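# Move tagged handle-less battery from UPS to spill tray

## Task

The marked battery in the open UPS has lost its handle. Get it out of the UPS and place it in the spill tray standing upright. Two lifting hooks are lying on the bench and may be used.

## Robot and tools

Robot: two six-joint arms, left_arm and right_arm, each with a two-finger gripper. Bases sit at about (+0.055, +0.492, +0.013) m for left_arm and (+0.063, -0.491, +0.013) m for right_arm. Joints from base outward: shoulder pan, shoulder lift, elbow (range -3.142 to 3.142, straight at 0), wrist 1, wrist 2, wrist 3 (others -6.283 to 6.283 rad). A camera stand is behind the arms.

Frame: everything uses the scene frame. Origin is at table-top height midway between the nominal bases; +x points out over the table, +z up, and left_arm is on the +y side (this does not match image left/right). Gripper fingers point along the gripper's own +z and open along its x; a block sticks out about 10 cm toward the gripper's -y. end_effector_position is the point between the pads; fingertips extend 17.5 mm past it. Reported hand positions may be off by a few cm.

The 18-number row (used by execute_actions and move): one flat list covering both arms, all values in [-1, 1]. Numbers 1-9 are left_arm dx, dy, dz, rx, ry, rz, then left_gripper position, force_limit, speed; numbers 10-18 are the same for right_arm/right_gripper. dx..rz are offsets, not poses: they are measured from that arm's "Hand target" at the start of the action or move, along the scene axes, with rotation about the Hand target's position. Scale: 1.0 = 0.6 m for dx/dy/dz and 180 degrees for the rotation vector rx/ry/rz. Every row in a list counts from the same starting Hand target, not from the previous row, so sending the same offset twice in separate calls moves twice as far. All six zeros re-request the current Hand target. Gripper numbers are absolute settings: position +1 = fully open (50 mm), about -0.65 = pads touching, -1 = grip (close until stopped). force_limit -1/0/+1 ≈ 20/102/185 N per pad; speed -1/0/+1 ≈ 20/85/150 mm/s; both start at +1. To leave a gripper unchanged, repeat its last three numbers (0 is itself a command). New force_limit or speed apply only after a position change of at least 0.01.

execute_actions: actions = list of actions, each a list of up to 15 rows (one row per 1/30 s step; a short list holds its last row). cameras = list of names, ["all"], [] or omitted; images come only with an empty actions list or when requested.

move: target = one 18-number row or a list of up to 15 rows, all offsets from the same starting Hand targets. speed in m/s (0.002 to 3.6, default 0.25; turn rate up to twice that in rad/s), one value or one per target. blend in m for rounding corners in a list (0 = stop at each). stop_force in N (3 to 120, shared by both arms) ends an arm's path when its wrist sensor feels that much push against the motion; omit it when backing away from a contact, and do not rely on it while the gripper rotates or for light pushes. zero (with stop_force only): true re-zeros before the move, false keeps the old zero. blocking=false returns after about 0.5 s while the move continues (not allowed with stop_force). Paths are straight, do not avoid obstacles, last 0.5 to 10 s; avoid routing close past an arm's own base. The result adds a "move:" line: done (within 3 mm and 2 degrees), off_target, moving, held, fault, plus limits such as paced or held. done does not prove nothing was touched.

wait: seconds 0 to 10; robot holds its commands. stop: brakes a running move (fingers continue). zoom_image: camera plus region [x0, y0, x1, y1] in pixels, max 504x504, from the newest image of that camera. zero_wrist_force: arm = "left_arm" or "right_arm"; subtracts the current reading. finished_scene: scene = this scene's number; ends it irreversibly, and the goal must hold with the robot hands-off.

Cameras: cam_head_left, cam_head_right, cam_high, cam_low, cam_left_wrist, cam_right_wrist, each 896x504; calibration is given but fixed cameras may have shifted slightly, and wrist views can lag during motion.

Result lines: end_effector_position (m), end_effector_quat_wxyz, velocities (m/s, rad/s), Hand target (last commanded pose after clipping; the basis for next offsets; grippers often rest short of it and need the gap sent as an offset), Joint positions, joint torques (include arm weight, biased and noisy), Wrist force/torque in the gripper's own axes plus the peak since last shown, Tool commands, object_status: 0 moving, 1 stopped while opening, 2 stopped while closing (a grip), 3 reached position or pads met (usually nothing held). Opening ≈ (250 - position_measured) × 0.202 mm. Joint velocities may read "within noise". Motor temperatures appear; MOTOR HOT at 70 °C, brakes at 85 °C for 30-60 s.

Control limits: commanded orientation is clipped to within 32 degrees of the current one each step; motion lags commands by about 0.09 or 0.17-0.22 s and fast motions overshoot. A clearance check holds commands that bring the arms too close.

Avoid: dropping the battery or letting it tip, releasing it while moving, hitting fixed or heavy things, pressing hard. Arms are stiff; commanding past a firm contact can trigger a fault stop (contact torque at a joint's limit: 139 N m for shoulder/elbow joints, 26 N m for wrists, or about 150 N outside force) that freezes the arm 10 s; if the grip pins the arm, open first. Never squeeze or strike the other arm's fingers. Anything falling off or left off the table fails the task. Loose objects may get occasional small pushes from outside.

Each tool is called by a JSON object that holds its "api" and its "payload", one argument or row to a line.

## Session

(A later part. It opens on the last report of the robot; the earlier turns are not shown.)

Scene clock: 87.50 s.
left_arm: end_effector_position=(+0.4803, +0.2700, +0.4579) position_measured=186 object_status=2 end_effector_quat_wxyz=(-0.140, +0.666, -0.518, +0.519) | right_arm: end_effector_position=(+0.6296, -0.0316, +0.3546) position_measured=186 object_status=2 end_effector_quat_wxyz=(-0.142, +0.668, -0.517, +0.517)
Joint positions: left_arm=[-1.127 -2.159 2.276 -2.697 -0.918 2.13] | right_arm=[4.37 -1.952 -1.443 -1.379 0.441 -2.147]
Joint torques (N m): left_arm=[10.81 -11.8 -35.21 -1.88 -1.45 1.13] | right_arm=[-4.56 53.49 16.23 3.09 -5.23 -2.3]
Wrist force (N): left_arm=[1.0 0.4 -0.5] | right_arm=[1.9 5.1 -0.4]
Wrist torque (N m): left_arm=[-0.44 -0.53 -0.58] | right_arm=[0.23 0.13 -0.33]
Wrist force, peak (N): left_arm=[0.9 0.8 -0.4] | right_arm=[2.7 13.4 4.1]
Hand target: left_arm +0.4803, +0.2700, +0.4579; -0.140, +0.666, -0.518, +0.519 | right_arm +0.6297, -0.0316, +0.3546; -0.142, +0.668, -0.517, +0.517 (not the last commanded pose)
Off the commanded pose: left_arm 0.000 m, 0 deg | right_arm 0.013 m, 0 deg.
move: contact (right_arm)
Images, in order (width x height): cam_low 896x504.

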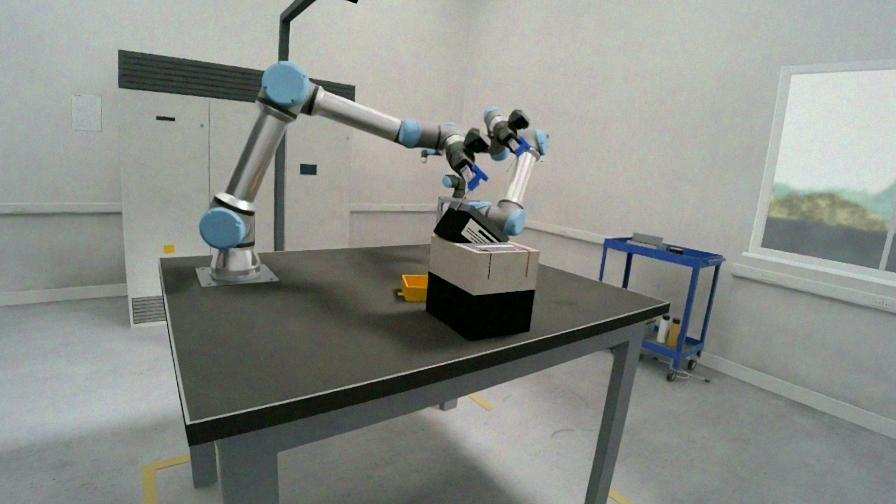

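{"api": "move", "payload": {
  "target": [0.3095,-0.1783,-0.1,-0.027,-0.271,-0.4195,-1,-0.5,-0.3,0,0,0,0,0,0,-1,-0.5,-0.3],
  "speed": 0.3
}}

{"api": "move", "payload": {
  "target": [-0.0058,-0.0587,-0.178,0,0,0,-1,-0.5,-0.3,0,0,0,0,0,0,-1,-0.5,-0.3],
  "speed": 0.1,
  "stop_force": 8,
  "cameras": ["cam_low","cam_left_wrist","cam_right_wrist","cam_high"]
}}

{"api": "zoom_image", "payload": {
  "camera": "cam_low",
  "region": [420, 160, 560, 260]
}}

{"api": "zoom_image", "payload": {
  "camera": "cam_high",
  "region": [350, 190, 480, 320]
}}

Scene clock: 93.37 s.
left_arm: end_effector_position=(+0.6660, +0.1631, +0.3979) position_measured=186 object_status=2 end_effector_quat_wxyz=(-0.036, +0.030, +0.688, -0.725) | right_arm: end_effector_position=(+0.6297, -0.0316, +0.3546) position_measured=186 object_status=2 end_effector_quat_wxyz=(-0.142, +0.668, -0.517, +0.517)
Joint positions: left_arm=[-0.316 -0.78 1.277 -3.866 -2.907 2.914] | right_arm=[4.37 -1.952 -1.443 -1.379 0.441 -2.147]
Joint torques (N m): left_arm=[-9.94 -46.95 -23.82 2.08 -0.93 1.34] | right_arm=[-11.22 53.03 18.2 3.06 -5.42 -2.21]
Wrist force (N): left_arm=[0.7 0.4 -1.9] | right_arm=[1.9 5.0 -0.5]
Wrist torque (N m): left_arm=[-0.69 -0.44 -0.92] | right_arm=[0.22 0.12 -0.33]
Wrist force, peak (N): left_arm=[0.9 0.4 -2.2] | right_arm=[2.2 5.4 -0.4]
Hand target: left_arm +0.6660, +0.1630, +0.3979; -0.036, +0.030, +0.688, -0.725 | right_arm +0.6297, -0.0316, +0.3546; -0.142, +0.668, -0.517, +0.517
Off the commanded pose: left_arm 0.000 m, 0 deg | right_arm 0.000 m, 0 deg.
move: done

Scene clock: 95.57 s.
left_arm: end_effector_position=(+0.6625, +0.1278, +0.2911) position_measured=186 object_status=2 end_effector_quat_wxyz=(-0.036, +0.030, +0.688, -0.725) | right_arm: end_effector_position=(+0.6297, -0.0316, +0.3546) position_measured=186 object_status=2 end_effector_quat_wxyz=(-0.142, +0.668, -0.517, +0.517)
Joint positions: left_arm=[-0.371 -0.638 1.326 -4.015 -2.854 2.958] | right_arm=[4.37 -1.952 -1.443 -1.379 0.441 -2.147]
Joint torques (N m): left_arm=[11.2 -62.06 -26.22 1.84 -1.92 -0.73] | right_arm=[-11.18 53.48 16.95 2.84 -5.32 -1.89]
Wrist force (N): left_arm=[0.6 0.5 -1.8] | right_arm=[2.4 4.8 -0.3]
Wrist torque (N m): left_arm=[-0.66 -0.42 -0.80] | right_arm=[0.20 0.07 -0.33]
Wrist force, peak (N): left_arm=[1.1 -1.8 -2.0] | right_arm=[2.3 5.4 -0.4]
Hand target: left_arm +0.6625, +0.1278, +0.2911; -0.036, +0.030, +0.688, -0.725 | right_arm +0.6297, -0.0316, +0.3546; -0.142, +0.668, -0.517, +0.517
Off the commanded pose: left_arm 0.000 m, 0 deg | right_arm 0.000 m, 0 deg.
move: done
camera_calibration:
cam_left_wrist: T_world_to_cam=[[-0.995594, 0.0870321, 0.0349009, 0.647581], [-0.00684014, 0.303801, -0.952711, 0.258118], [-0.0935194, -0.948752, -0.301867, 0.404688], [0, 0, 0, 1]] pos_world=[0.68434, 0.249172, 0.345472]
cam_right_wrist: T_world_to_cam=[[-0.0599125, -0.830223, 0.554202, -0.175305], [-0.787286, -0.302021, -0.537554, 0.696777], [0.613671, -0.468522, -0.635528, -0.0464381], [0, 0, 0, 1]] pos_world=[0.566557, 0.0431423, 0.442196]
Images, in order (width x height): cam_high 896x504, cam_low 896x504, cam_left_wrist 896x504, cam_right_wrist 896x504.

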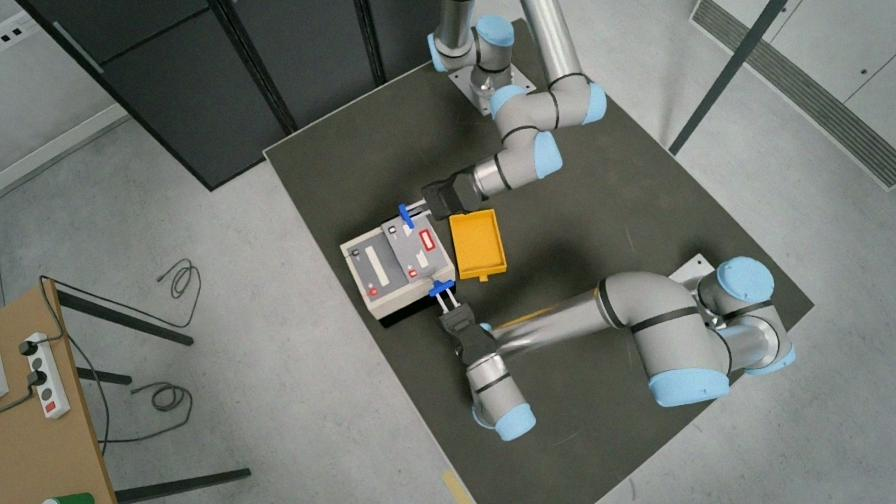

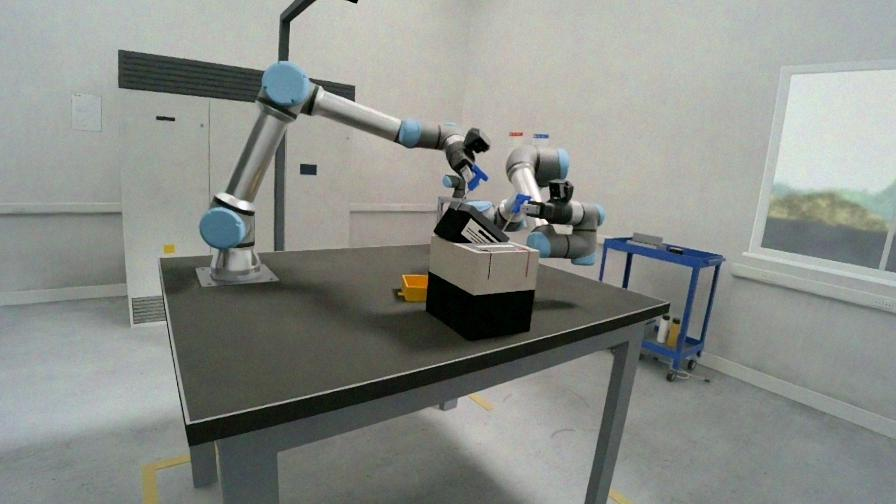

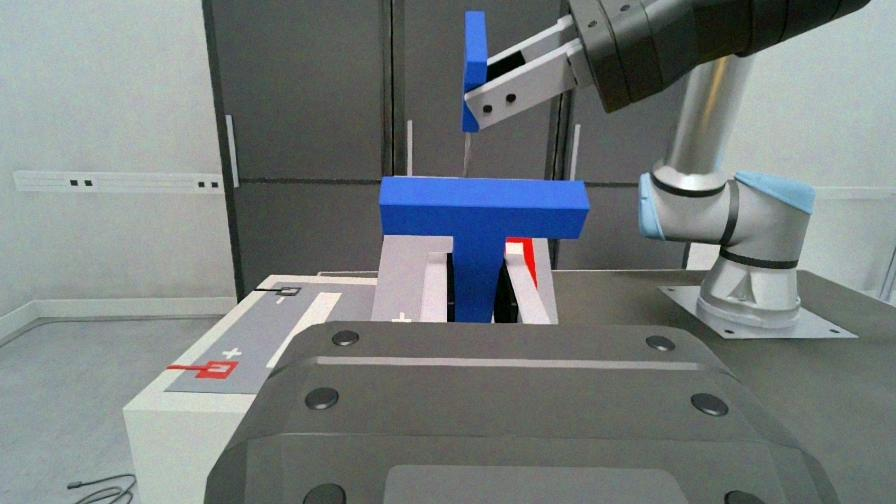

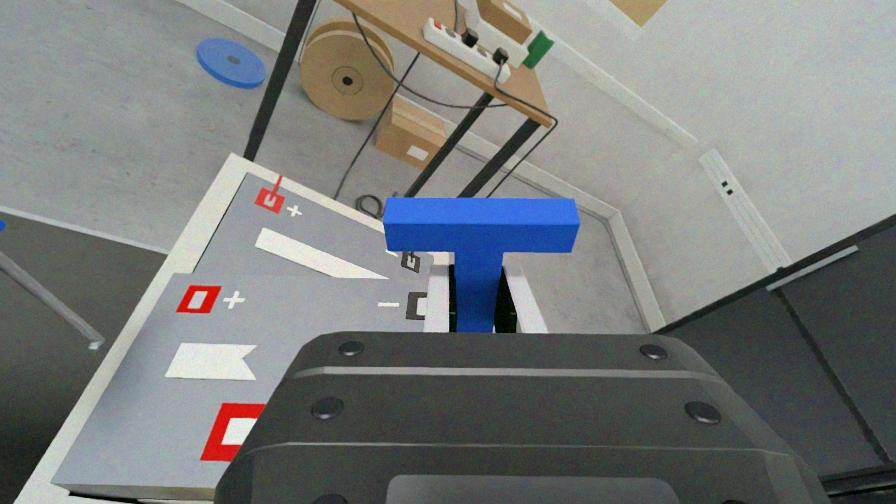

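Scaled by 3.600.

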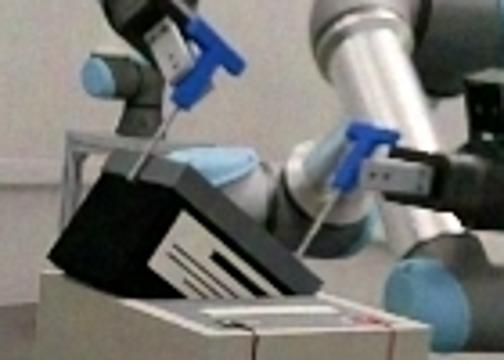

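Scaled by 3.877.

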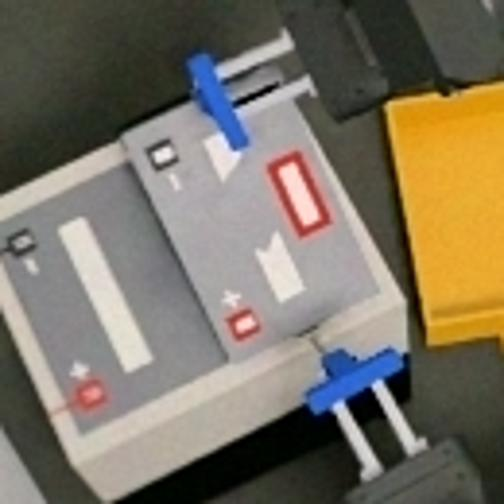

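{"api": "move", "payload": {
  "target": [-0.0032,-0.0316,-0.0489,0,0,0,-1,-0.5,-0.3,0,0,0,0,0,0,-1,-0.5,-0.3],
  "speed": 0.012,
  "stop_force": 4,
  "cameras": ["cam_right_wrist","cam_high"]
}}

{"api": "zoom_image", "payload": {
  "camera": "cam_high",
  "region": [410, 260, 460, 310]
}}

{"api": "zoom_image", "payload": {
  "camera": "cam_right_wrist",
  "region": [0, 280, 200, 480]
}}

Scene clock: 99.07 s.
left_arm: end_effector_position=(+0.6612, +0.1150, +0.2712) position_measured=186 object_status=2 end_effector_quat_wxyz=(-0.036, +0.030, +0.688, -0.725) | right_arm: end_effector_position=(+0.6297, -0.0316, +0.3546) position_measured=186 object_status=2 end_effector_quat_wxyz=(-0.142, +0.668, -0.517, +0.517)
Joint positions: left_arm=[-0.391 -0.607 1.326 -4.034 -2.834 2.97] | right_arm=[4.37 -1.952 -1.443 -1.379 0.441 -2.147]
Joint torques (N m): left_arm=[12.35 -64.42 -12.35 1.57 -1.48 -1.41] | right_arm=[-10.59 52.68 19.71 2.86 -5.07 -1.54]
Wrist force (N): left_arm=[0.9 3.7 1.4] | right_arm=[2.0 5.5 -0.5]
Wrist torque (N m): left_arm=[-0.49 -0.38 -0.93] | right_arm=[0.29 0.14 -0.34]
Wrist force, peak (N): left_arm=[0.8 -3.8 -2.4] | right_arm=[2.0 5.5 -0.4]
Hand target: left_arm +0.6612, +0.1150, +0.2712; -0.036, +0.030, +0.688, -0.725 (not the last commanded pose) | right_arm +0.6297, -0.0316, +0.3546; -0.142, +0.668, -0.517, +0.517
Off the commanded pose: left_arm 0.011 m, 0 deg | right_arm 0.000 m, 0 deg.
move: contact (left_arm)
camera_calibration:
cam_right_wrist: T_world_to_cam=[[-0.0599125, -0.830223, 0.554202, -0.175305], [-0.787286, -0.302021, -0.537554, 0.696777], [0.613671, -0.468522, -0.635528, -0.0464381], [0, 0, 0, 1]] pos_world=[0.566557, 0.0431423, 0.442196]
Images, in order (width x height): cam_high 896x504, cam_right_wrist 896x504.

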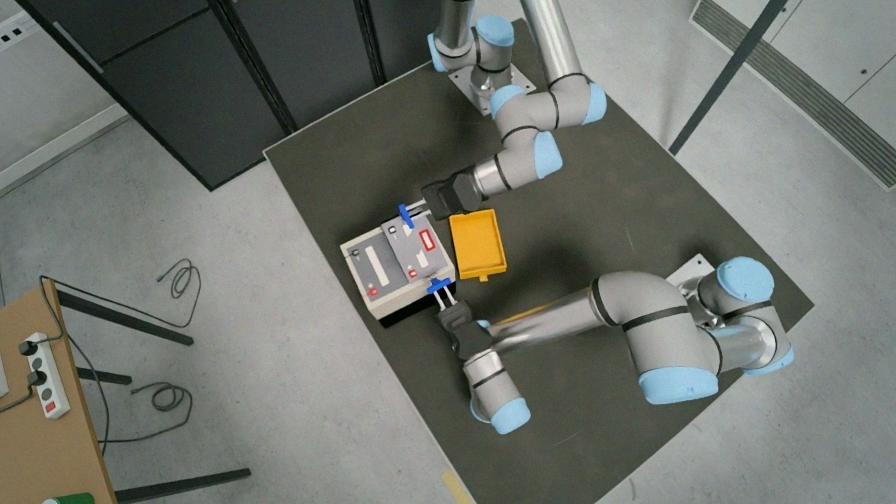

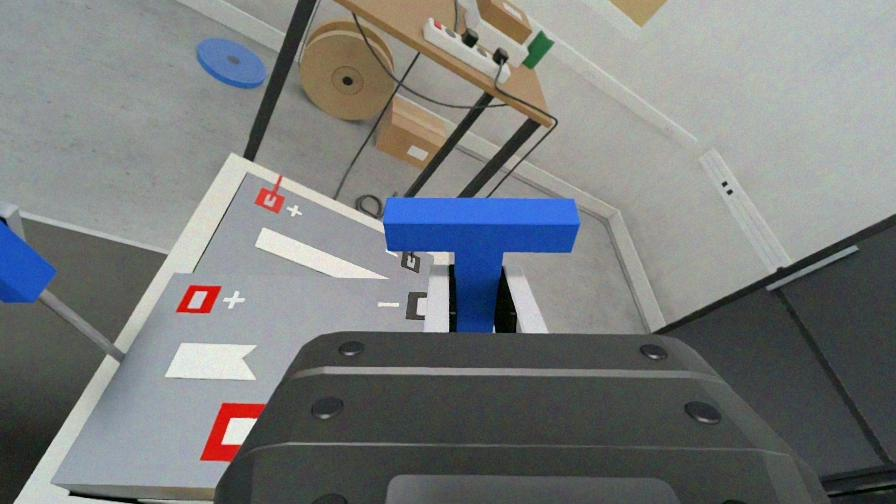

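Scaled by 10.080.

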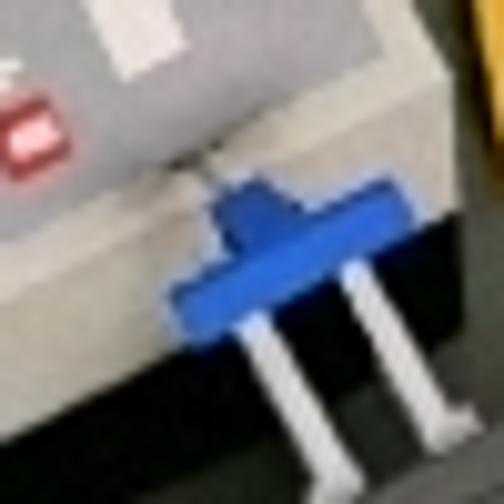

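Scaled by 2.520.

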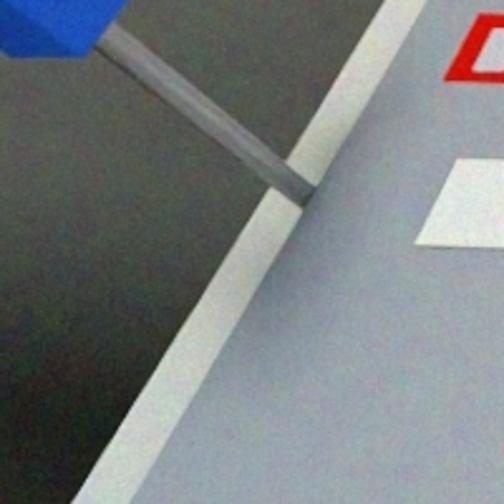

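{"api": "move", "payload": {
  "target": [0,-0.002,0.001,0,0,0,-1,-0.5,-0.3,0,0,0,0,0,0,-1,-0.5,-0.3],
  "speed": 0.01
}}

{"api": "move", "payload": {
  "target": [-0.0011,-0.011,-0.0168,0,0,0,-1,-0.5,-0.3,0,0,0,0,0,0,-1,-0.5,-0.3],
  "speed": 0.008,
  "stop_force": 6
}}

Scene clock: 100.60 s.
left_arm: end_effector_position=(+0.6612, +0.1138, +0.2718) position_measured=186 object_status=2 end_effector_quat_wxyz=(-0.036, +0.030, +0.688, -0.725) | right_arm: end_effector_position=(+0.6297, -0.0316, +0.3546) position_measured=186 object_status=2 end_effector_quat_wxyz=(-0.142, +0.668, -0.517, +0.517)
Joint positions: left_arm=[-0.393 -0.608 1.325 -4.032 -2.832 2.971] | right_arm=[4.37 -1.952 -1.443 -1.379 0.441 -2.147]
Joint torques (N m): left_arm=[-10.76 -58.82 -24.98 1.68 2.66 1.22] | right_arm=[-9.78 51.97 20.93 2.76 -5.16 -1.7]
Wrist force (N): left_arm=[1.1 -2.4 -3.3] | right_arm=[2.4 5.0 -0.4]
Wrist torque (N m): left_arm=[-0.58 -0.37 -0.95] | right_arm=[0.25 0.10 -0.33]
Wrist force, peak (N): left_arm=[1.7 -2.5 -3.6] | right_arm=[2.2 5.5 -0.5]
Hand target: left_arm +0.6612, +0.1138, +0.2718; -0.036, +0.030, +0.688, -0.725 | right_arm +0.6297, -0.0316, +0.3546; -0.142, +0.668, -0.517, +0.517
Off the commanded pose: left_arm 0.000 m, 0 deg | right_arm 0.000 m, 0 deg.
move: done

Scene clock: 102.73 s.
left_arm: end_effector_position=(+0.6605, +0.1071, +0.2617) position_measured=186 object_status=2 end_effector_quat_wxyz=(-0.036, +0.030, +0.688, -0.725) | right_arm: end_effector_position=(+0.6297, -0.0316, +0.3546) position_measured=186 object_status=2 end_effector_quat_wxyz=(-0.142, +0.668, -0.517, +0.517)
Joint positions: left_arm=[-0.403 -0.591 1.324 -4.042 -2.822 2.976] | right_arm=[4.37 -1.952 -1.443 -1.379 0.441 -2.147]
Joint torques (N m): left_arm=[1.37 -61.65 -24.14 0.13 -0.08 -0.52] | right_arm=[-9.53 51.18 19.97 2.76 -4.9 -1.53]
Wrist force (N): left_arm=[0.7 0.3 -1.6] | right_arm=[2.6 4.7 -0.2]
Wrist torque (N m): left_arm=[-0.62 -0.44 -0.91] | right_arm=[0.18 0.10 -0.34]
Wrist force, peak (N): left_arm=[1.4 -2.5 -3.4] | right_arm=[2.6 5.5 -0.3]
Hand target: left_arm +0.6605, +0.1072, +0.2617; -0.036, +0.030, +0.688, -0.725 | right_arm +0.6297, -0.0316, +0.3546; -0.142, +0.668, -0.517, +0.517
Off the commanded pose: left_arm 0.000 m, 0 deg | right_arm 0.000 m, 0 deg.
move: done

{"api": "move", "payload": {
  "target": [
    [-0.0125,-0.0015,0.0018,0.009,0.0903,0.1398,-1,-0.5,-0.3,0,0,0,0,0,0,-1,-0.5,-0.3],
    [-0.0247,-0.0075,0.0067,0.018,0.1807,0.2797,-1,-0.5,-0.3,0,0,0,0,0,0,-1,-0.5,-0.3],
    [-0.0302,-0.0175,0.0132,0.027,0.271,0.4195,-1,-0.5,-0.3,0,0,0,0,0,0,-1,-0.5,-0.3]
  ],
  "speed": 0.12,
  "blend": 0.002,
  "stop_force": 15,
  "cameras": ["cam_low","cam_high"]
}}

Scene clock: 111.17 s.
left_arm: end_effector_position=(+0.6424, +0.0967, +0.2697) position_measured=186 object_status=2 end_effector_quat_wxyz=(-0.140, +0.666, -0.518, +0.519) | right_arm: end_effector_position=(+0.6297, -0.0316, +0.3546) position_measured=186 object_status=2 end_effector_quat_wxyz=(-0.142, +0.668, -0.517, +0.517)
Joint positions: left_arm=[-0.964 -1.232 2.041 -3.445 -1.059 2.23] | right_arm=[4.37 -1.952 -1.443 -1.379 0.441 -2.147]
Joint torques (N m): left_arm=[16.48 -19.34 -1.14 0.59 5.17 -1.16] | right_arm=[-6.49 50.05 21.01 2.87 -1.99 -0.96]
Wrist force (N): left_arm=[13.6 -0.3 4.5] | right_arm=[4.5 4.8 -0.4]
Wrist torque (N m): left_arm=[-0.26 0.02 -1.07] | right_arm=[0.22 0.21 -0.48]
Wrist force, peak (N): left_arm=[12.8 -3.8 6.1] | right_arm=[5.2 6.3 0.6]
Hand target: left_arm +0.6424, +0.0967, +0.2697; -0.140, +0.666, -0.518, +0.519 | right_arm +0.6297, -0.0316, +0.3546; -0.142, +0.668, -0.517, +0.517
Off the commanded pose: left_arm 0.000 m, 0 deg | right_arm 0.000 m, 0 deg.
move: done
Images, in order (width x height): cam_high 896x504, cam_low 896x504.

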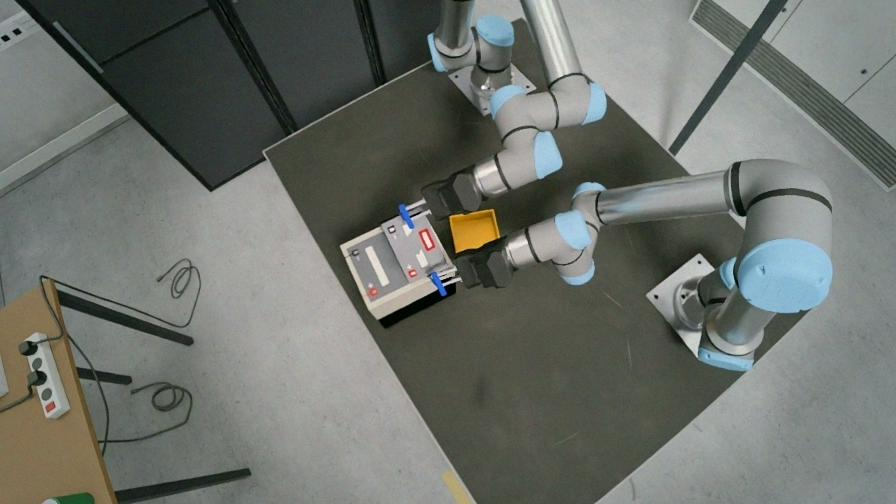

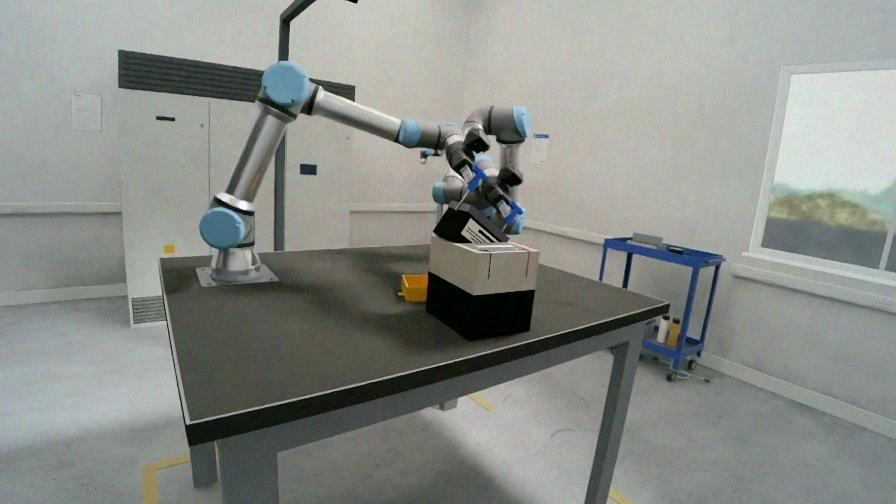

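{"api": "move", "payload": {
  "target": [-0.0002,-0.0017,0.0011,0,0,0,-1,-0.5,-0.3,0,0,0,0,0,0,-1,-0.5,-0.3],
  "speed": 0.01
}}

{"api": "move", "payload": {
  "target": [0.0016,0.0163,0.0252,0,0,0,-1,-0.5,-0.3,0,0,0,0,0,0,-1,-0.5,-0.3],
  "speed": 0.01,
  "stop_force": 6
}}

Scene clock: 112.33 s.
left_arm: end_effector_position=(+0.6423, +0.0956, +0.2703) position_measured=186 object_status=2 end_effector_quat_wxyz=(-0.140, +0.666, -0.518, +0.519) | right_arm: end_effector_position=(+0.6297, -0.0316, +0.3546) position_measured=186 object_status=2 end_effector_quat_wxyz=(-0.142, +0.668, -0.517, +0.517)
Joint positions: left_arm=[-0.965 -1.232 2.039 -3.442 -1.058 2.229] | right_arm=[4.37 -1.952 -1.443 -1.379 0.441 -2.147]
Joint torques (N m): left_arm=[-8.19 -40.86 -22.34 -0.85 3.6 -1.2] | right_arm=[-7.86 50.71 24 2.66 -1.59 -0.68]
Wrist force (N): left_arm=[8.2 -1.3 2.7] | right_arm=[3.8 3.5 -1.4]
Wrist torque (N m): left_arm=[-0.23 -0.19 -0.73] | right_arm=[0.27 0.23 -0.44]
Wrist force, peak (N): left_arm=[14.6 -2.1 3.1] | right_arm=[4.7 5.4 -0.3]
Hand target: left_arm +0.6423, +0.0956, +0.2703; -0.140, +0.666, -0.518, +0.519 | right_arm +0.6297, -0.0316, +0.3546; -0.142, +0.668, -0.517, +0.517
Off the commanded pose: left_arm 0.000 m, 0 deg | right_arm 0.000 m, 0 deg.
move: done

Scene clock: 113.33 s.
left_arm: end_effector_position=(+0.6423, +0.0957, +0.2704) position_measured=186 object_status=2 end_effector_quat_wxyz=(-0.140, +0.666, -0.518, +0.519) | right_arm: end_effector_position=(+0.6297, -0.0316, +0.3546) position_measured=186 object_status=2 end_effector_quat_wxyz=(-0.142, +0.668, -0.517, +0.517)
Joint positions: left_arm=[-0.965 -1.232 2.039 -3.442 -1.058 2.229] | right_arm=[4.37 -1.952 -1.443 -1.379 0.441 -2.147]
Joint torques (N m): left_arm=[-6.86 -22.13 -20.14 -4.01 4.98 -1.36] | right_arm=[-6.83 49.52 23.61 2.9 -1.46 -0.99]
Wrist force (N): left_arm=[8.4 2.3 5.1] | right_arm=[3.9 3.1 -1.4]
Wrist torque (N m): left_arm=[-0.26 -0.15 -0.78] | right_arm=[0.21 0.16 -0.42]
Wrist force, peak (N): left_arm=[7.7 8.0 9.0] | right_arm=[3.8 3.7 -1.4]
Hand target: left_arm +0.6423, +0.0957, +0.2704; -0.140, +0.666, -0.518, +0.519 (not the last commanded pose) | right_arm +0.6297, -0.0316, +0.3546; -0.142, +0.668, -0.517, +0.517
Off the commanded pose: left_arm 0.018 m, 0 deg | right_arm 0.000 m, 0 deg.
move: contact (left_arm)

{"api": "move", "payload": {
  "target": [0,0,0.02,0,0,0,-1,-0.5,-0.3,0,0,0.02,0,0,0,-1,-0.5,-0.3],
  "speed": 0.02,
  "cameras": ["cam_low"]
}}

{"api": "zoom_image", "payload": {
  "camera": "cam_low",
  "region": [420, 160, 560, 260]
}}

Scene clock: 115.10 s.
left_arm: end_effector_position=(+0.6423, +0.0957, +0.2826) position_measured=186 object_status=2 end_effector_quat_wxyz=(-0.140, +0.666, -0.518, +0.519) | right_arm: end_effector_position=(+0.6297, -0.0316, +0.3668) position_measured=186 object_status=2 end_effector_quat_wxyz=(-0.142, +0.668, -0.517, +0.517)
Joint positions: left_arm=[-0.965 -1.255 2.029 -3.409 -1.058 2.229] | right_arm=[4.37 -1.945 -1.421 -1.408 0.441 -2.148]
Joint torques (N m): left_arm=[6.02 -32.08 -27.98 -10.98 0.58 -0.25] | right_arm=[-0.71 40.37 17.01 4.15 -0.24 -0.23]
Wrist force (N): left_arm=[-11.8 10.1 5.4] | right_arm=[0.3 2.8 -1.6]
Wrist torque (N m): left_arm=[-0.61 -1.08 0.24] | right_arm=[0.26 -0.13 -0.15]
Wrist force, peak (N): left_arm=[-7.9 19.0 11.8] | right_arm=[-6.1 23.5 8.9]
Hand target: left_arm +0.6423, +0.0957, +0.2824; -0.140, +0.666, -0.518, +0.519 | right_arm +0.6297, -0.0316, +0.3666; -0.142, +0.668, -0.517, +0.517
Off the commanded pose: left_arm 0.000 m, 0 deg | right_arm 0.000 m, 0 deg.
move: done
Images, in order (width x height): cam_low 896x504.

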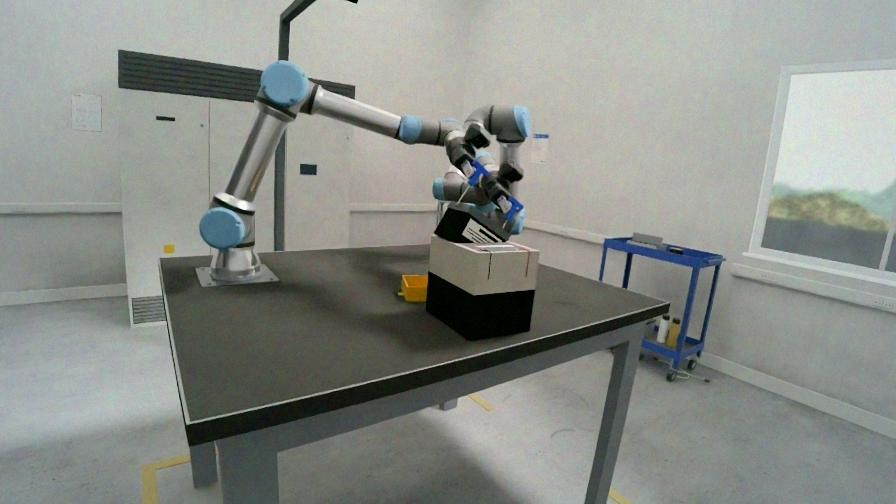

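Scaled by 3.600.

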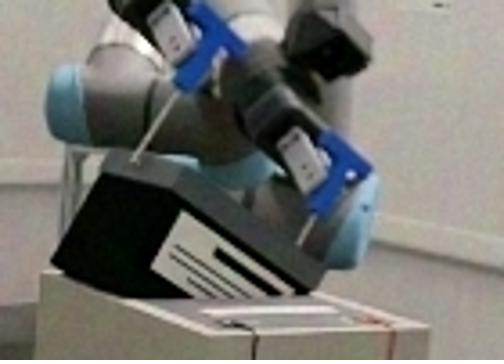

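{"api": "move", "payload": {
  "target": [0,0,-0.019,0,0,0,-1,-0.5,-0.3,-0.0015,-0.0153,-0.0187,0,0,0,-1,-0.5,-0.3],
  "speed": 0.02,
  "cameras": ["cam_right_wrist","cam_low"]
}}

{"api": "zoom_image", "payload": {
  "camera": "cam_low",
  "region": [420, 180, 500, 240]
}}

Scene clock: 116.93 s.
left_arm: end_effector_position=(+0.6423, +0.0957, +0.2709) position_measured=186 object_status=2 end_effector_quat_wxyz=(-0.140, +0.666, -0.518, +0.519) | right_arm: end_effector_position=(+0.6288, -0.0409, +0.3553) position_measured=186 object_status=2 end_effector_quat_wxyz=(-0.142, +0.668, -0.517, +0.517)
Joint positions: left_arm=[-0.965 -1.233 2.039 -3.441 -1.058 2.229] | right_arm=[4.366 -1.933 -1.471 -1.362 0.441 -2.156]
Joint torques (N m): left_arm=[-11.51 -30.97 -4.72 3.47 -1.96 -1.26] | right_arm=[-7.36 43.78 36.93 1.07 -5.26 -2.39]
Wrist force (N): left_arm=[8.2 -15.0 -8.0] | right_arm=[0.6 2.9 -1.6]
Wrist torque (N m): left_arm=[-0.30 -0.23 -0.65] | right_arm=[0.27 -0.18 -0.08]
Wrist force, peak (N): left_arm=[8.8 -15.2 -7.9] | right_arm=[0.6 3.2 -1.9]
Hand target: left_arm +0.6423, +0.0957, +0.2710; -0.140, +0.666, -0.518, +0.519 | right_arm +0.6288, -0.0408, +0.3554; -0.142, +0.668, -0.517, +0.517
Off the commanded pose: left_arm 0.000 m, 0 deg | right_arm 0.000 m, 0 deg.
move: done
camera_calibration:
cam_right_wrist: T_world_to_cam=[[-0.0599783, -0.830248, 0.554157, -0.18341], [-0.787281, -0.301952, -0.5376, 0.693651], [0.61367, -0.468522, -0.635528, -0.0497978], [0, 0, 0, 1]] pos_world=[0.565657, 0.0338424, 0.442897]
Images, in order (width x height): cam_low 896x504, cam_right_wrist 896x504.

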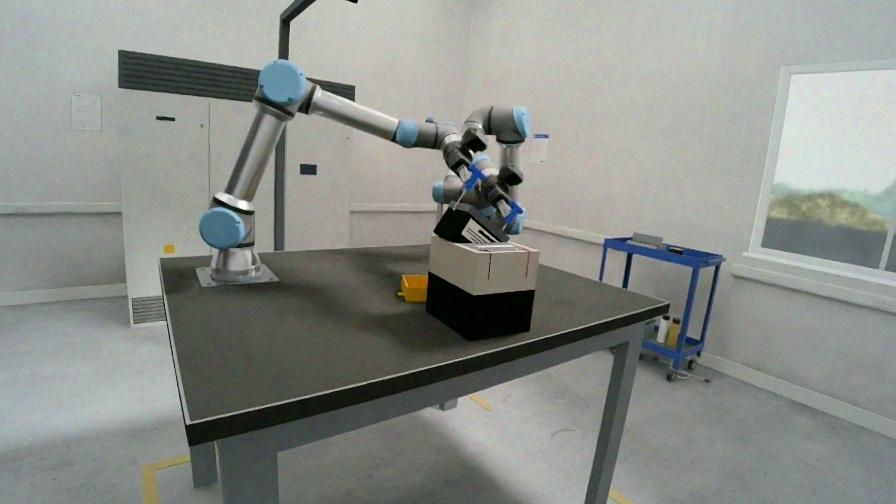

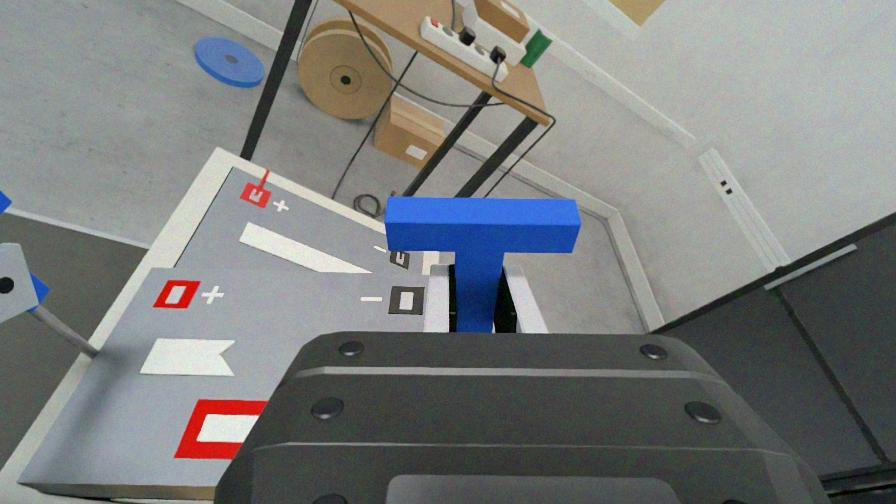

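Scaled by 6.300.

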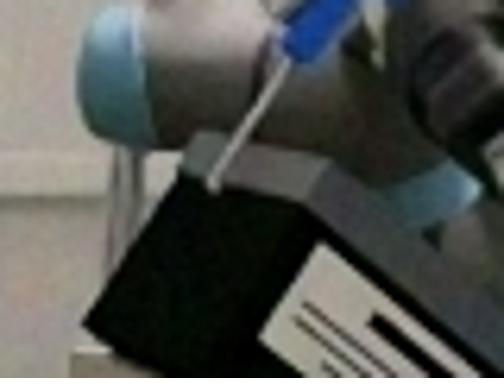

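{"api": "move", "payload": {
  "target": [0,0,0.004,0,0,0,-1,-0.5,-0.3,-0.0004,-0.0036,-0.0056,0,0,0,-1,-0.5,-0.3],
  "speed": 0.02
}}

{"api": "move", "payload": {
  "target": [0,0,0,0,0,0,-1,-0.5,-0.3,0.0018,0.018,-0.0118,0,0,0,-1,-0.5,-0.3],
  "speed": 0.01,
  "stop_force": 6
}}

Scene clock: 118.47 s.
left_arm: end_effector_position=(+0.6422, +0.0956, +0.2734) position_measured=186 object_status=2 end_effector_quat_wxyz=(-0.140, +0.666, -0.518, +0.519) | right_arm: end_effector_position=(+0.6285, -0.0430, +0.3519) position_measured=186 object_status=2 end_effector_quat_wxyz=(-0.142, +0.668, -0.517, +0.517)
Joint positions: left_arm=[-0.965 -1.238 2.037 -3.434 -1.058 2.229] | right_arm=[4.365 -1.931 -1.483 -1.35 0.441 -2.158]
Joint torques (N m): left_arm=[-0.48 -48.77 -31.77 -7.14 5.86 -0.53] | right_arm=[-11.75 51.7 27.27 2.96 -5.31 -2.98]
Wrist force (N): left_arm=[0.8 14.4 9.4] | right_arm=[0.7 2.6 -1.6]
Wrist torque (N m): left_arm=[-0.49 -0.54 -0.48] | right_arm=[0.23 -0.18 -0.08]
Wrist force, peak (N): left_arm=[8.5 -16.6 -9.0] | right_arm=[0.5 3.4 -1.9]
Hand target: left_arm +0.6423, +0.0957, +0.2734; -0.140, +0.666, -0.518, +0.519 | right_arm +0.6285, -0.0429, +0.3520; -0.142, +0.668, -0.517, +0.517
Off the commanded pose: left_arm 0.000 m, 0 deg | right_arm 0.000 m, 0 deg.
move: done

Scene clock: 120.60 s.
left_arm: end_effector_position=(+0.6423, +0.0957, +0.2734) position_measured=186 object_status=2 end_effector_quat_wxyz=(-0.140, +0.666, -0.518, +0.519) | right_arm: end_effector_position=(+0.6292, -0.0360, +0.3475) position_measured=186 object_status=2 end_effector_quat_wxyz=(-0.142, +0.668, -0.517, +0.517)
Joint positions: left_arm=[-0.965 -1.238 2.037 -3.434 -1.058 2.229] | right_arm=[4.368 -1.948 -1.47 -1.353 0.441 -2.152]
Joint torques (N m): left_arm=[15.14 -37.61 -32.46 -7.64 2.26 0.16] | right_arm=[-11.06 50.76 13.48 5.01 -1.89 -2.74]
Wrist force (N): left_arm=[1.6 14.8 9.5] | right_arm=[5.2 1.2 -2.9]
Wrist torque (N m): left_arm=[-0.47 -0.54 -0.49] | right_arm=[0.25 0.02 -0.40]
Wrist force, peak (N): left_arm=[1.1 16.1 10.2] | right_arm=[8.6 1.8 -2.8]
Hand target: left_arm +0.6423, +0.0957, +0.2734; -0.140, +0.666, -0.518, +0.519 | right_arm +0.6292, -0.0360, +0.3475; -0.142, +0.668, -0.517, +0.517 (not the last commanded pose)
Off the commanded pose: left_arm 0.000 m, 0 deg | right_arm 0.005 m, 0 deg.
move: contact (right_arm)

{"api": "move", "payload": {
  "target": [0,0,0,0,0,0,-1,-0.5,-0.3,-0.0021,-0.0208,0.0137,0,0,0,-1,-0.5,-0.3],
  "speed": 0.05
}}

{"api": "move", "payload": {
  "target": [0,0,0,0,0,0,-1,-0.5,-0.3,-0.02,-0.133,0.067,0.1824,-0.0182,0,-1,-0.5,-0.3],
  "speed": 0.2
}}

{"api": "move", "payload": {
  "target": [
    [-0.0017,-0.0166,0.0492,0.0461,-0.0046,0,-1,-0.5,-0.3,0,0,0,0,0,0,-1,-0.5,-0.3],
    [-0.004,-0.04,0.0955,0.0922,-0.0092,0,-1,-0.5,-0.3,0,0,0,0,0,0,-1,-0.5,-0.3]
  ],
  "speed": 0.03,
  "blend": [0.003,0],
  "cameras": ["cam_low","cam_right_wrist"]
}}

{"api": "zoom_image", "payload": {
  "camera": "cam_low",
  "region": [420, 160, 560, 260]
}}

Scene clock: 124.00 s.
left_arm: end_effector_position=(+0.6423, +0.0957, +0.2734) position_measured=186 object_status=2 end_effector_quat_wxyz=(-0.140, +0.666, -0.518, +0.519) | right_arm: end_effector_position=(+0.6280, -0.0487, +0.3557) position_measured=186 object_status=2 end_effector_quat_wxyz=(-0.142, +0.668, -0.517, +0.517)
Joint positions: left_arm=[-0.965 -1.238 2.037 -3.434 -1.058 2.229] | right_arm=[4.363 -1.917 -1.494 -1.349 0.441 -2.164]
Joint torques (N m): left_arm=[15.02 -32.01 -31.96 -5.95 2.08 0.46] | right_arm=[-1.7 38.14 34.54 4.25 -5.16 -0.07]
Wrist force (N): left_arm=[1.4 14.6 9.5] | right_arm=[0.6 2.8 -1.6]
Wrist torque (N m): left_arm=[-0.48 -0.52 -0.50] | right_arm=[0.25 -0.18 -0.08]
Wrist force, peak (N): left_arm=[1.4 15.0 9.8] | right_arm=[5.4 1.1 -3.0]
Hand target: left_arm +0.6423, +0.0957, +0.2734; -0.140, +0.666, -0.518, +0.519 | right_arm +0.6280, -0.0485, +0.3557; -0.142, +0.668, -0.517, +0.517
Off the commanded pose: left_arm 0.000 m, 0 deg | right_arm 0.000 m, 0 deg.
move: done

Scene clock: 125.93 s.
left_arm: end_effector_position=(+0.6423, +0.0957, +0.2734) position_measured=186 object_status=2 end_effector_quat_wxyz=(-0.140, +0.666, -0.518, +0.519) | right_arm: end_effector_position=(+0.6160, -0.1284, +0.3959) position_measured=186 object_status=2 end_effector_quat_wxyz=(-0.339, +0.586, -0.637, +0.368)
Joint positions: left_arm=[-0.965 -1.238 2.037 -3.434 -1.058 2.229] | right_arm=[4.287 -1.641 -1.828 -0.693 0.625 -2.218]
Joint torques (N m): left_arm=[14.91 -31.81 -31.64 -5.96 2.14 0.47] | right_arm=[11.45 32.54 33.83 3.94 -4.24 -2.68]
Wrist force (N): left_arm=[1.4 14.3 9.2] | right_arm=[1.0 3.0 -1.0]
Wrist torque (N m): left_arm=[-0.50 -0.50 -0.50] | right_arm=[0.20 -0.09 -0.02]
Wrist force, peak (N): left_arm=[1.2 15.0 9.2] | right_arm=[1.0 3.7 -0.7]
Hand target: left_arm +0.6423, +0.0957, +0.2734; -0.140, +0.666, -0.518, +0.519 | right_arm +0.6160, -0.1283, +0.3959; -0.339, +0.586, -0.637, +0.368
Off the commanded pose: left_arm 0.000 m, 0 deg | right_arm 0.000 m, 0 deg.
move: done

Scene clock: 131.07 s.
left_arm: end_effector_position=(+0.6398, +0.0716, +0.3309) position_measured=186 object_status=2 end_effector_quat_wxyz=(-0.242, +0.631, -0.585, +0.448) | right_arm: end_effector_position=(+0.6160, -0.1283, +0.3959) position_measured=186 object_status=2 end_effector_quat_wxyz=(-0.339, +0.586, -0.637, +0.368)
Joint positions: left_arm=[-1.041 -1.323 1.888 -3.043 -0.896 2.359] | right_arm=[4.287 -1.641 -1.828 -0.692 0.625 -2.218]
Joint torques (N m): left_arm=[4.77 -45.75 -21.3 -9.71 2.17 -0.99] | right_arm=[11.29 36.81 35.97 4.78 -0.19 0.57]
Wrist force (N): left_arm=[0.1 15.8 7.3] | right_arm=[1.5 3.0 -0.9]
Wrist torque (N m): left_arm=[-0.63 -0.45 -0.67] | right_arm=[0.22 -0.18 -0.02]
Wrist force, peak (N): left_arm=[0.5 16.5 7.8] | right_arm=[1.3 3.4 -1.3]
Hand target: left_arm +0.6399, +0.0717, +0.3307; -0.242, +0.631, -0.585, +0.448 | right_arm +0.6160, -0.1283, +0.3959; -0.339, +0.586, -0.637, +0.368
Off the commanded pose: left_arm 0.000 m, 0 deg | right_arm 0.000 m, 0 deg.
move: done
camera_calibration:
cam_right_wrist: T_world_to_cam=[[-0.0766699, -0.996988, 0.0117054, -0.0757143], [-0.752049, 0.0501177, -0.657199, 0.749846], [0.654632, -0.0591904, -0.753627, 0.0169397], [0, 0, 0, 1]] pos_world=[0.547027, -0.112064, 0.50645]
Images, in order (width x height): cam_low 896x504, cam_right_wrist 896x504.

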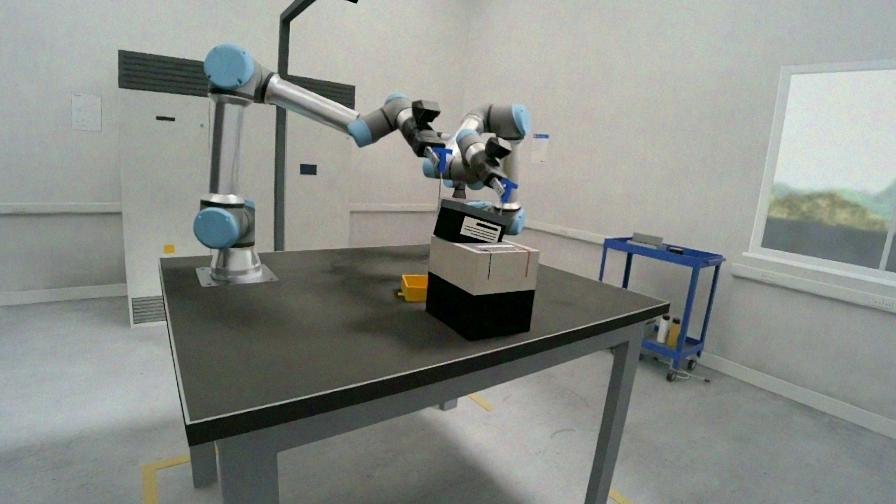

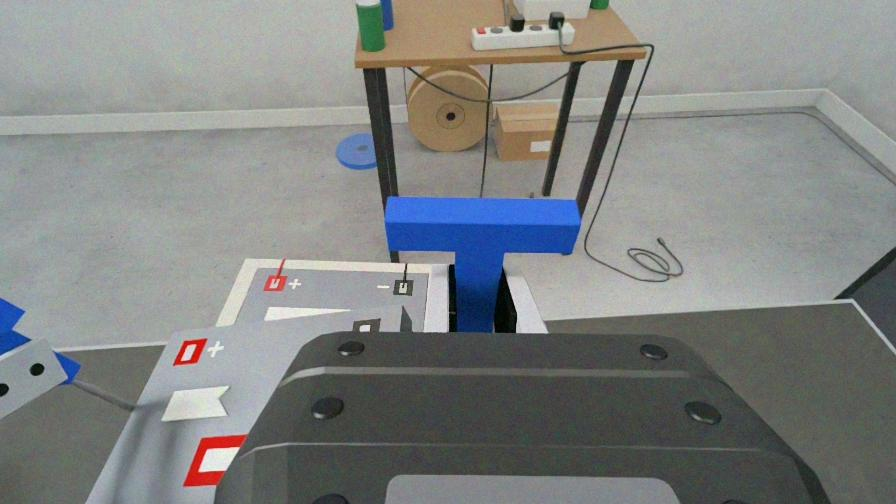

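Scaled by 3.600.

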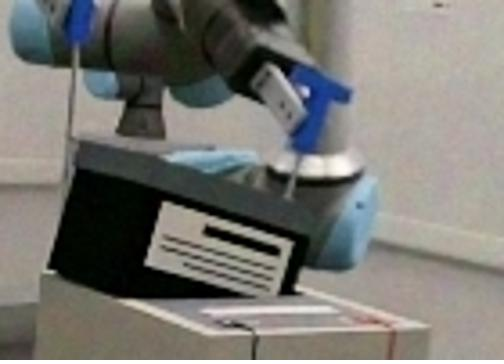

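{"api": "move", "payload": {
  "target": [
    [-0.003,-0.0295,0.0427,0.0467,-0.0046,0,-1,-0.5,-0.3,0,0,0,0,0,0,-1,-0.5,-0.3],
    [-0.0063,-0.0633,0.0795,0.0911,-0.0091,0,-1,-0.5,-0.3,0,0,0,0,0,0,-1,-0.5,-0.3]
  ],
  "speed": 0.03,
  "blend": [0.003,0],
  "cameras": ["cam_low","cam_right_wrist","cam_left_wrist"]
}}

{"api": "zoom_image", "payload": {
  "camera": "cam_low",
  "region": [420, 160, 560, 260]
}}

{"api": "zoom_image", "payload": {
  "camera": "cam_left_wrist",
  "region": [600, 240, 896, 450]
}}

Scene clock: 136.80 s.
left_arm: end_effector_position=(+0.6361, +0.0336, +0.3785) position_measured=186 object_status=2 end_effector_quat_wxyz=(-0.338, +0.584, -0.640, +0.369) | right_arm: end_effector_position=(+0.6160, -0.1283, +0.3959) position_measured=186 object_status=2 end_effector_quat_wxyz=(-0.339, +0.586, -0.637, +0.368)
Joint positions: left_arm=[-1.12 -1.31 1.686 -2.672 -0.73 2.444] | right_arm=[4.287 -1.641 -1.828 -0.692 0.625 -2.218]
Joint torques (N m): left_arm=[2.1 -32.05 -13.15 -5.29 -0.35 -0.87] | right_arm=[11.44 37.11 35.75 4.91 -0.08 0.78]
Wrist force (N): left_arm=[-0.2 1.0 -1.2] | right_arm=[0.9 3.0 -0.8]
Wrist torque (N m): left_arm=[-0.49 -0.07 -0.82] | right_arm=[0.21 -0.09 -0.02]
Wrist force, peak (N): left_arm=[-24.9 1.2 -0.4] | right_arm=[1.2 3.4 -1.1]
Hand target: left_arm +0.6361, +0.0337, +0.3784; +0.338, -0.584, +0.640, -0.369 | right_arm +0.6160, -0.1283, +0.3959; -0.339, +0.586, -0.637, +0.368
Off the commanded pose: left_arm 0.000 m, 0 deg | right_arm 0.000 m, 0 deg.
move: done
camera_calibration:
cam_left_wrist: T_world_to_cam=[[-0.0696824, -0.997377, 0.0195623, 0.0797027], [-0.771266, 0.041427, -0.635164, 0.74461], [0.632687, -0.0593474, -0.77213, 0.0254384], [0, 0, 0, 1]] pos_world=[0.563752, 0.0501564, 0.491032]
cam_right_wrist: T_world_to_cam=[[-0.0766699, -0.996988, 0.0117054, -0.0757143], [-0.752049, 0.0501177, -0.657199, 0.749846], [0.654632, -0.0591904, -0.753627, 0.0169397], [0, 0, 0, 1]] pos_world=[0.547027, -0.112064, 0.50645]
Images, in order (width x height): cam_low 896x504, cam_left_wrist 896x504, cam_right_wrist 896x504.

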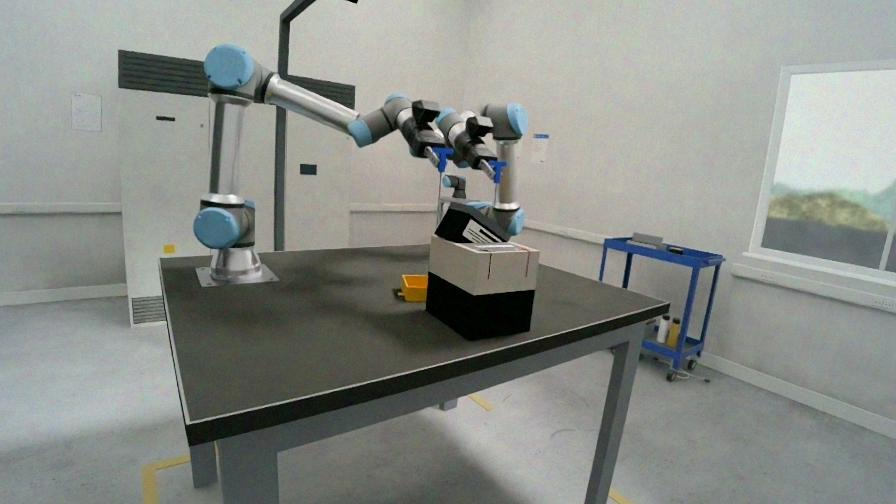

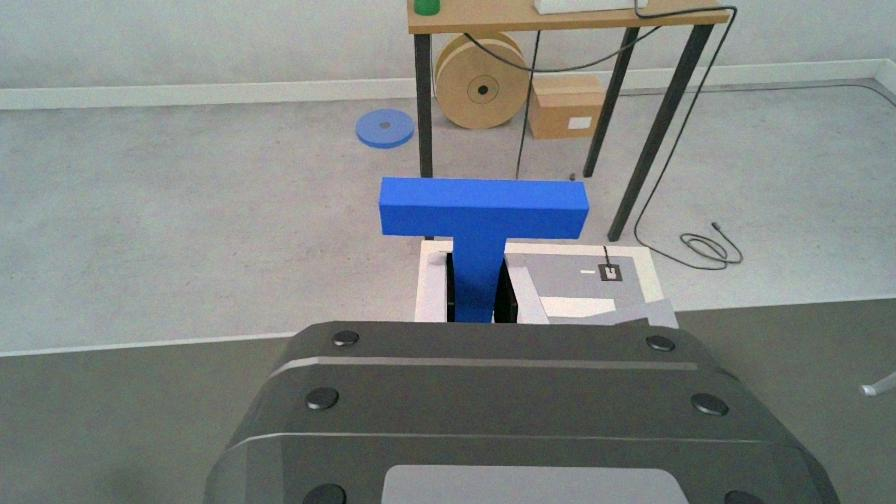

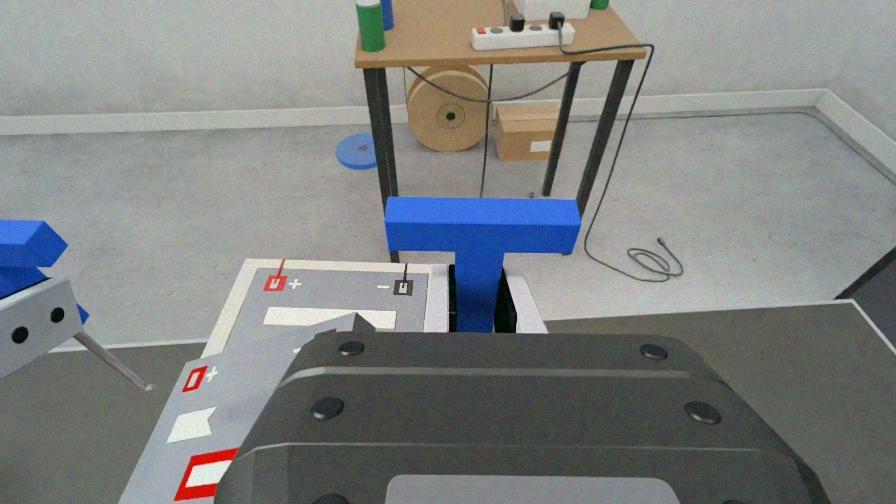

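Scaled by 3.600.

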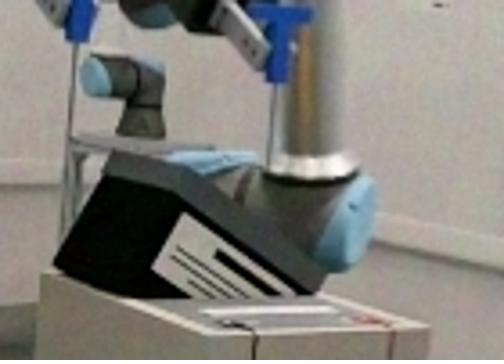

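Scaled by 1.703.

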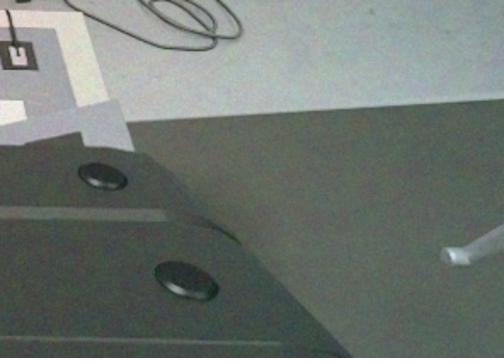

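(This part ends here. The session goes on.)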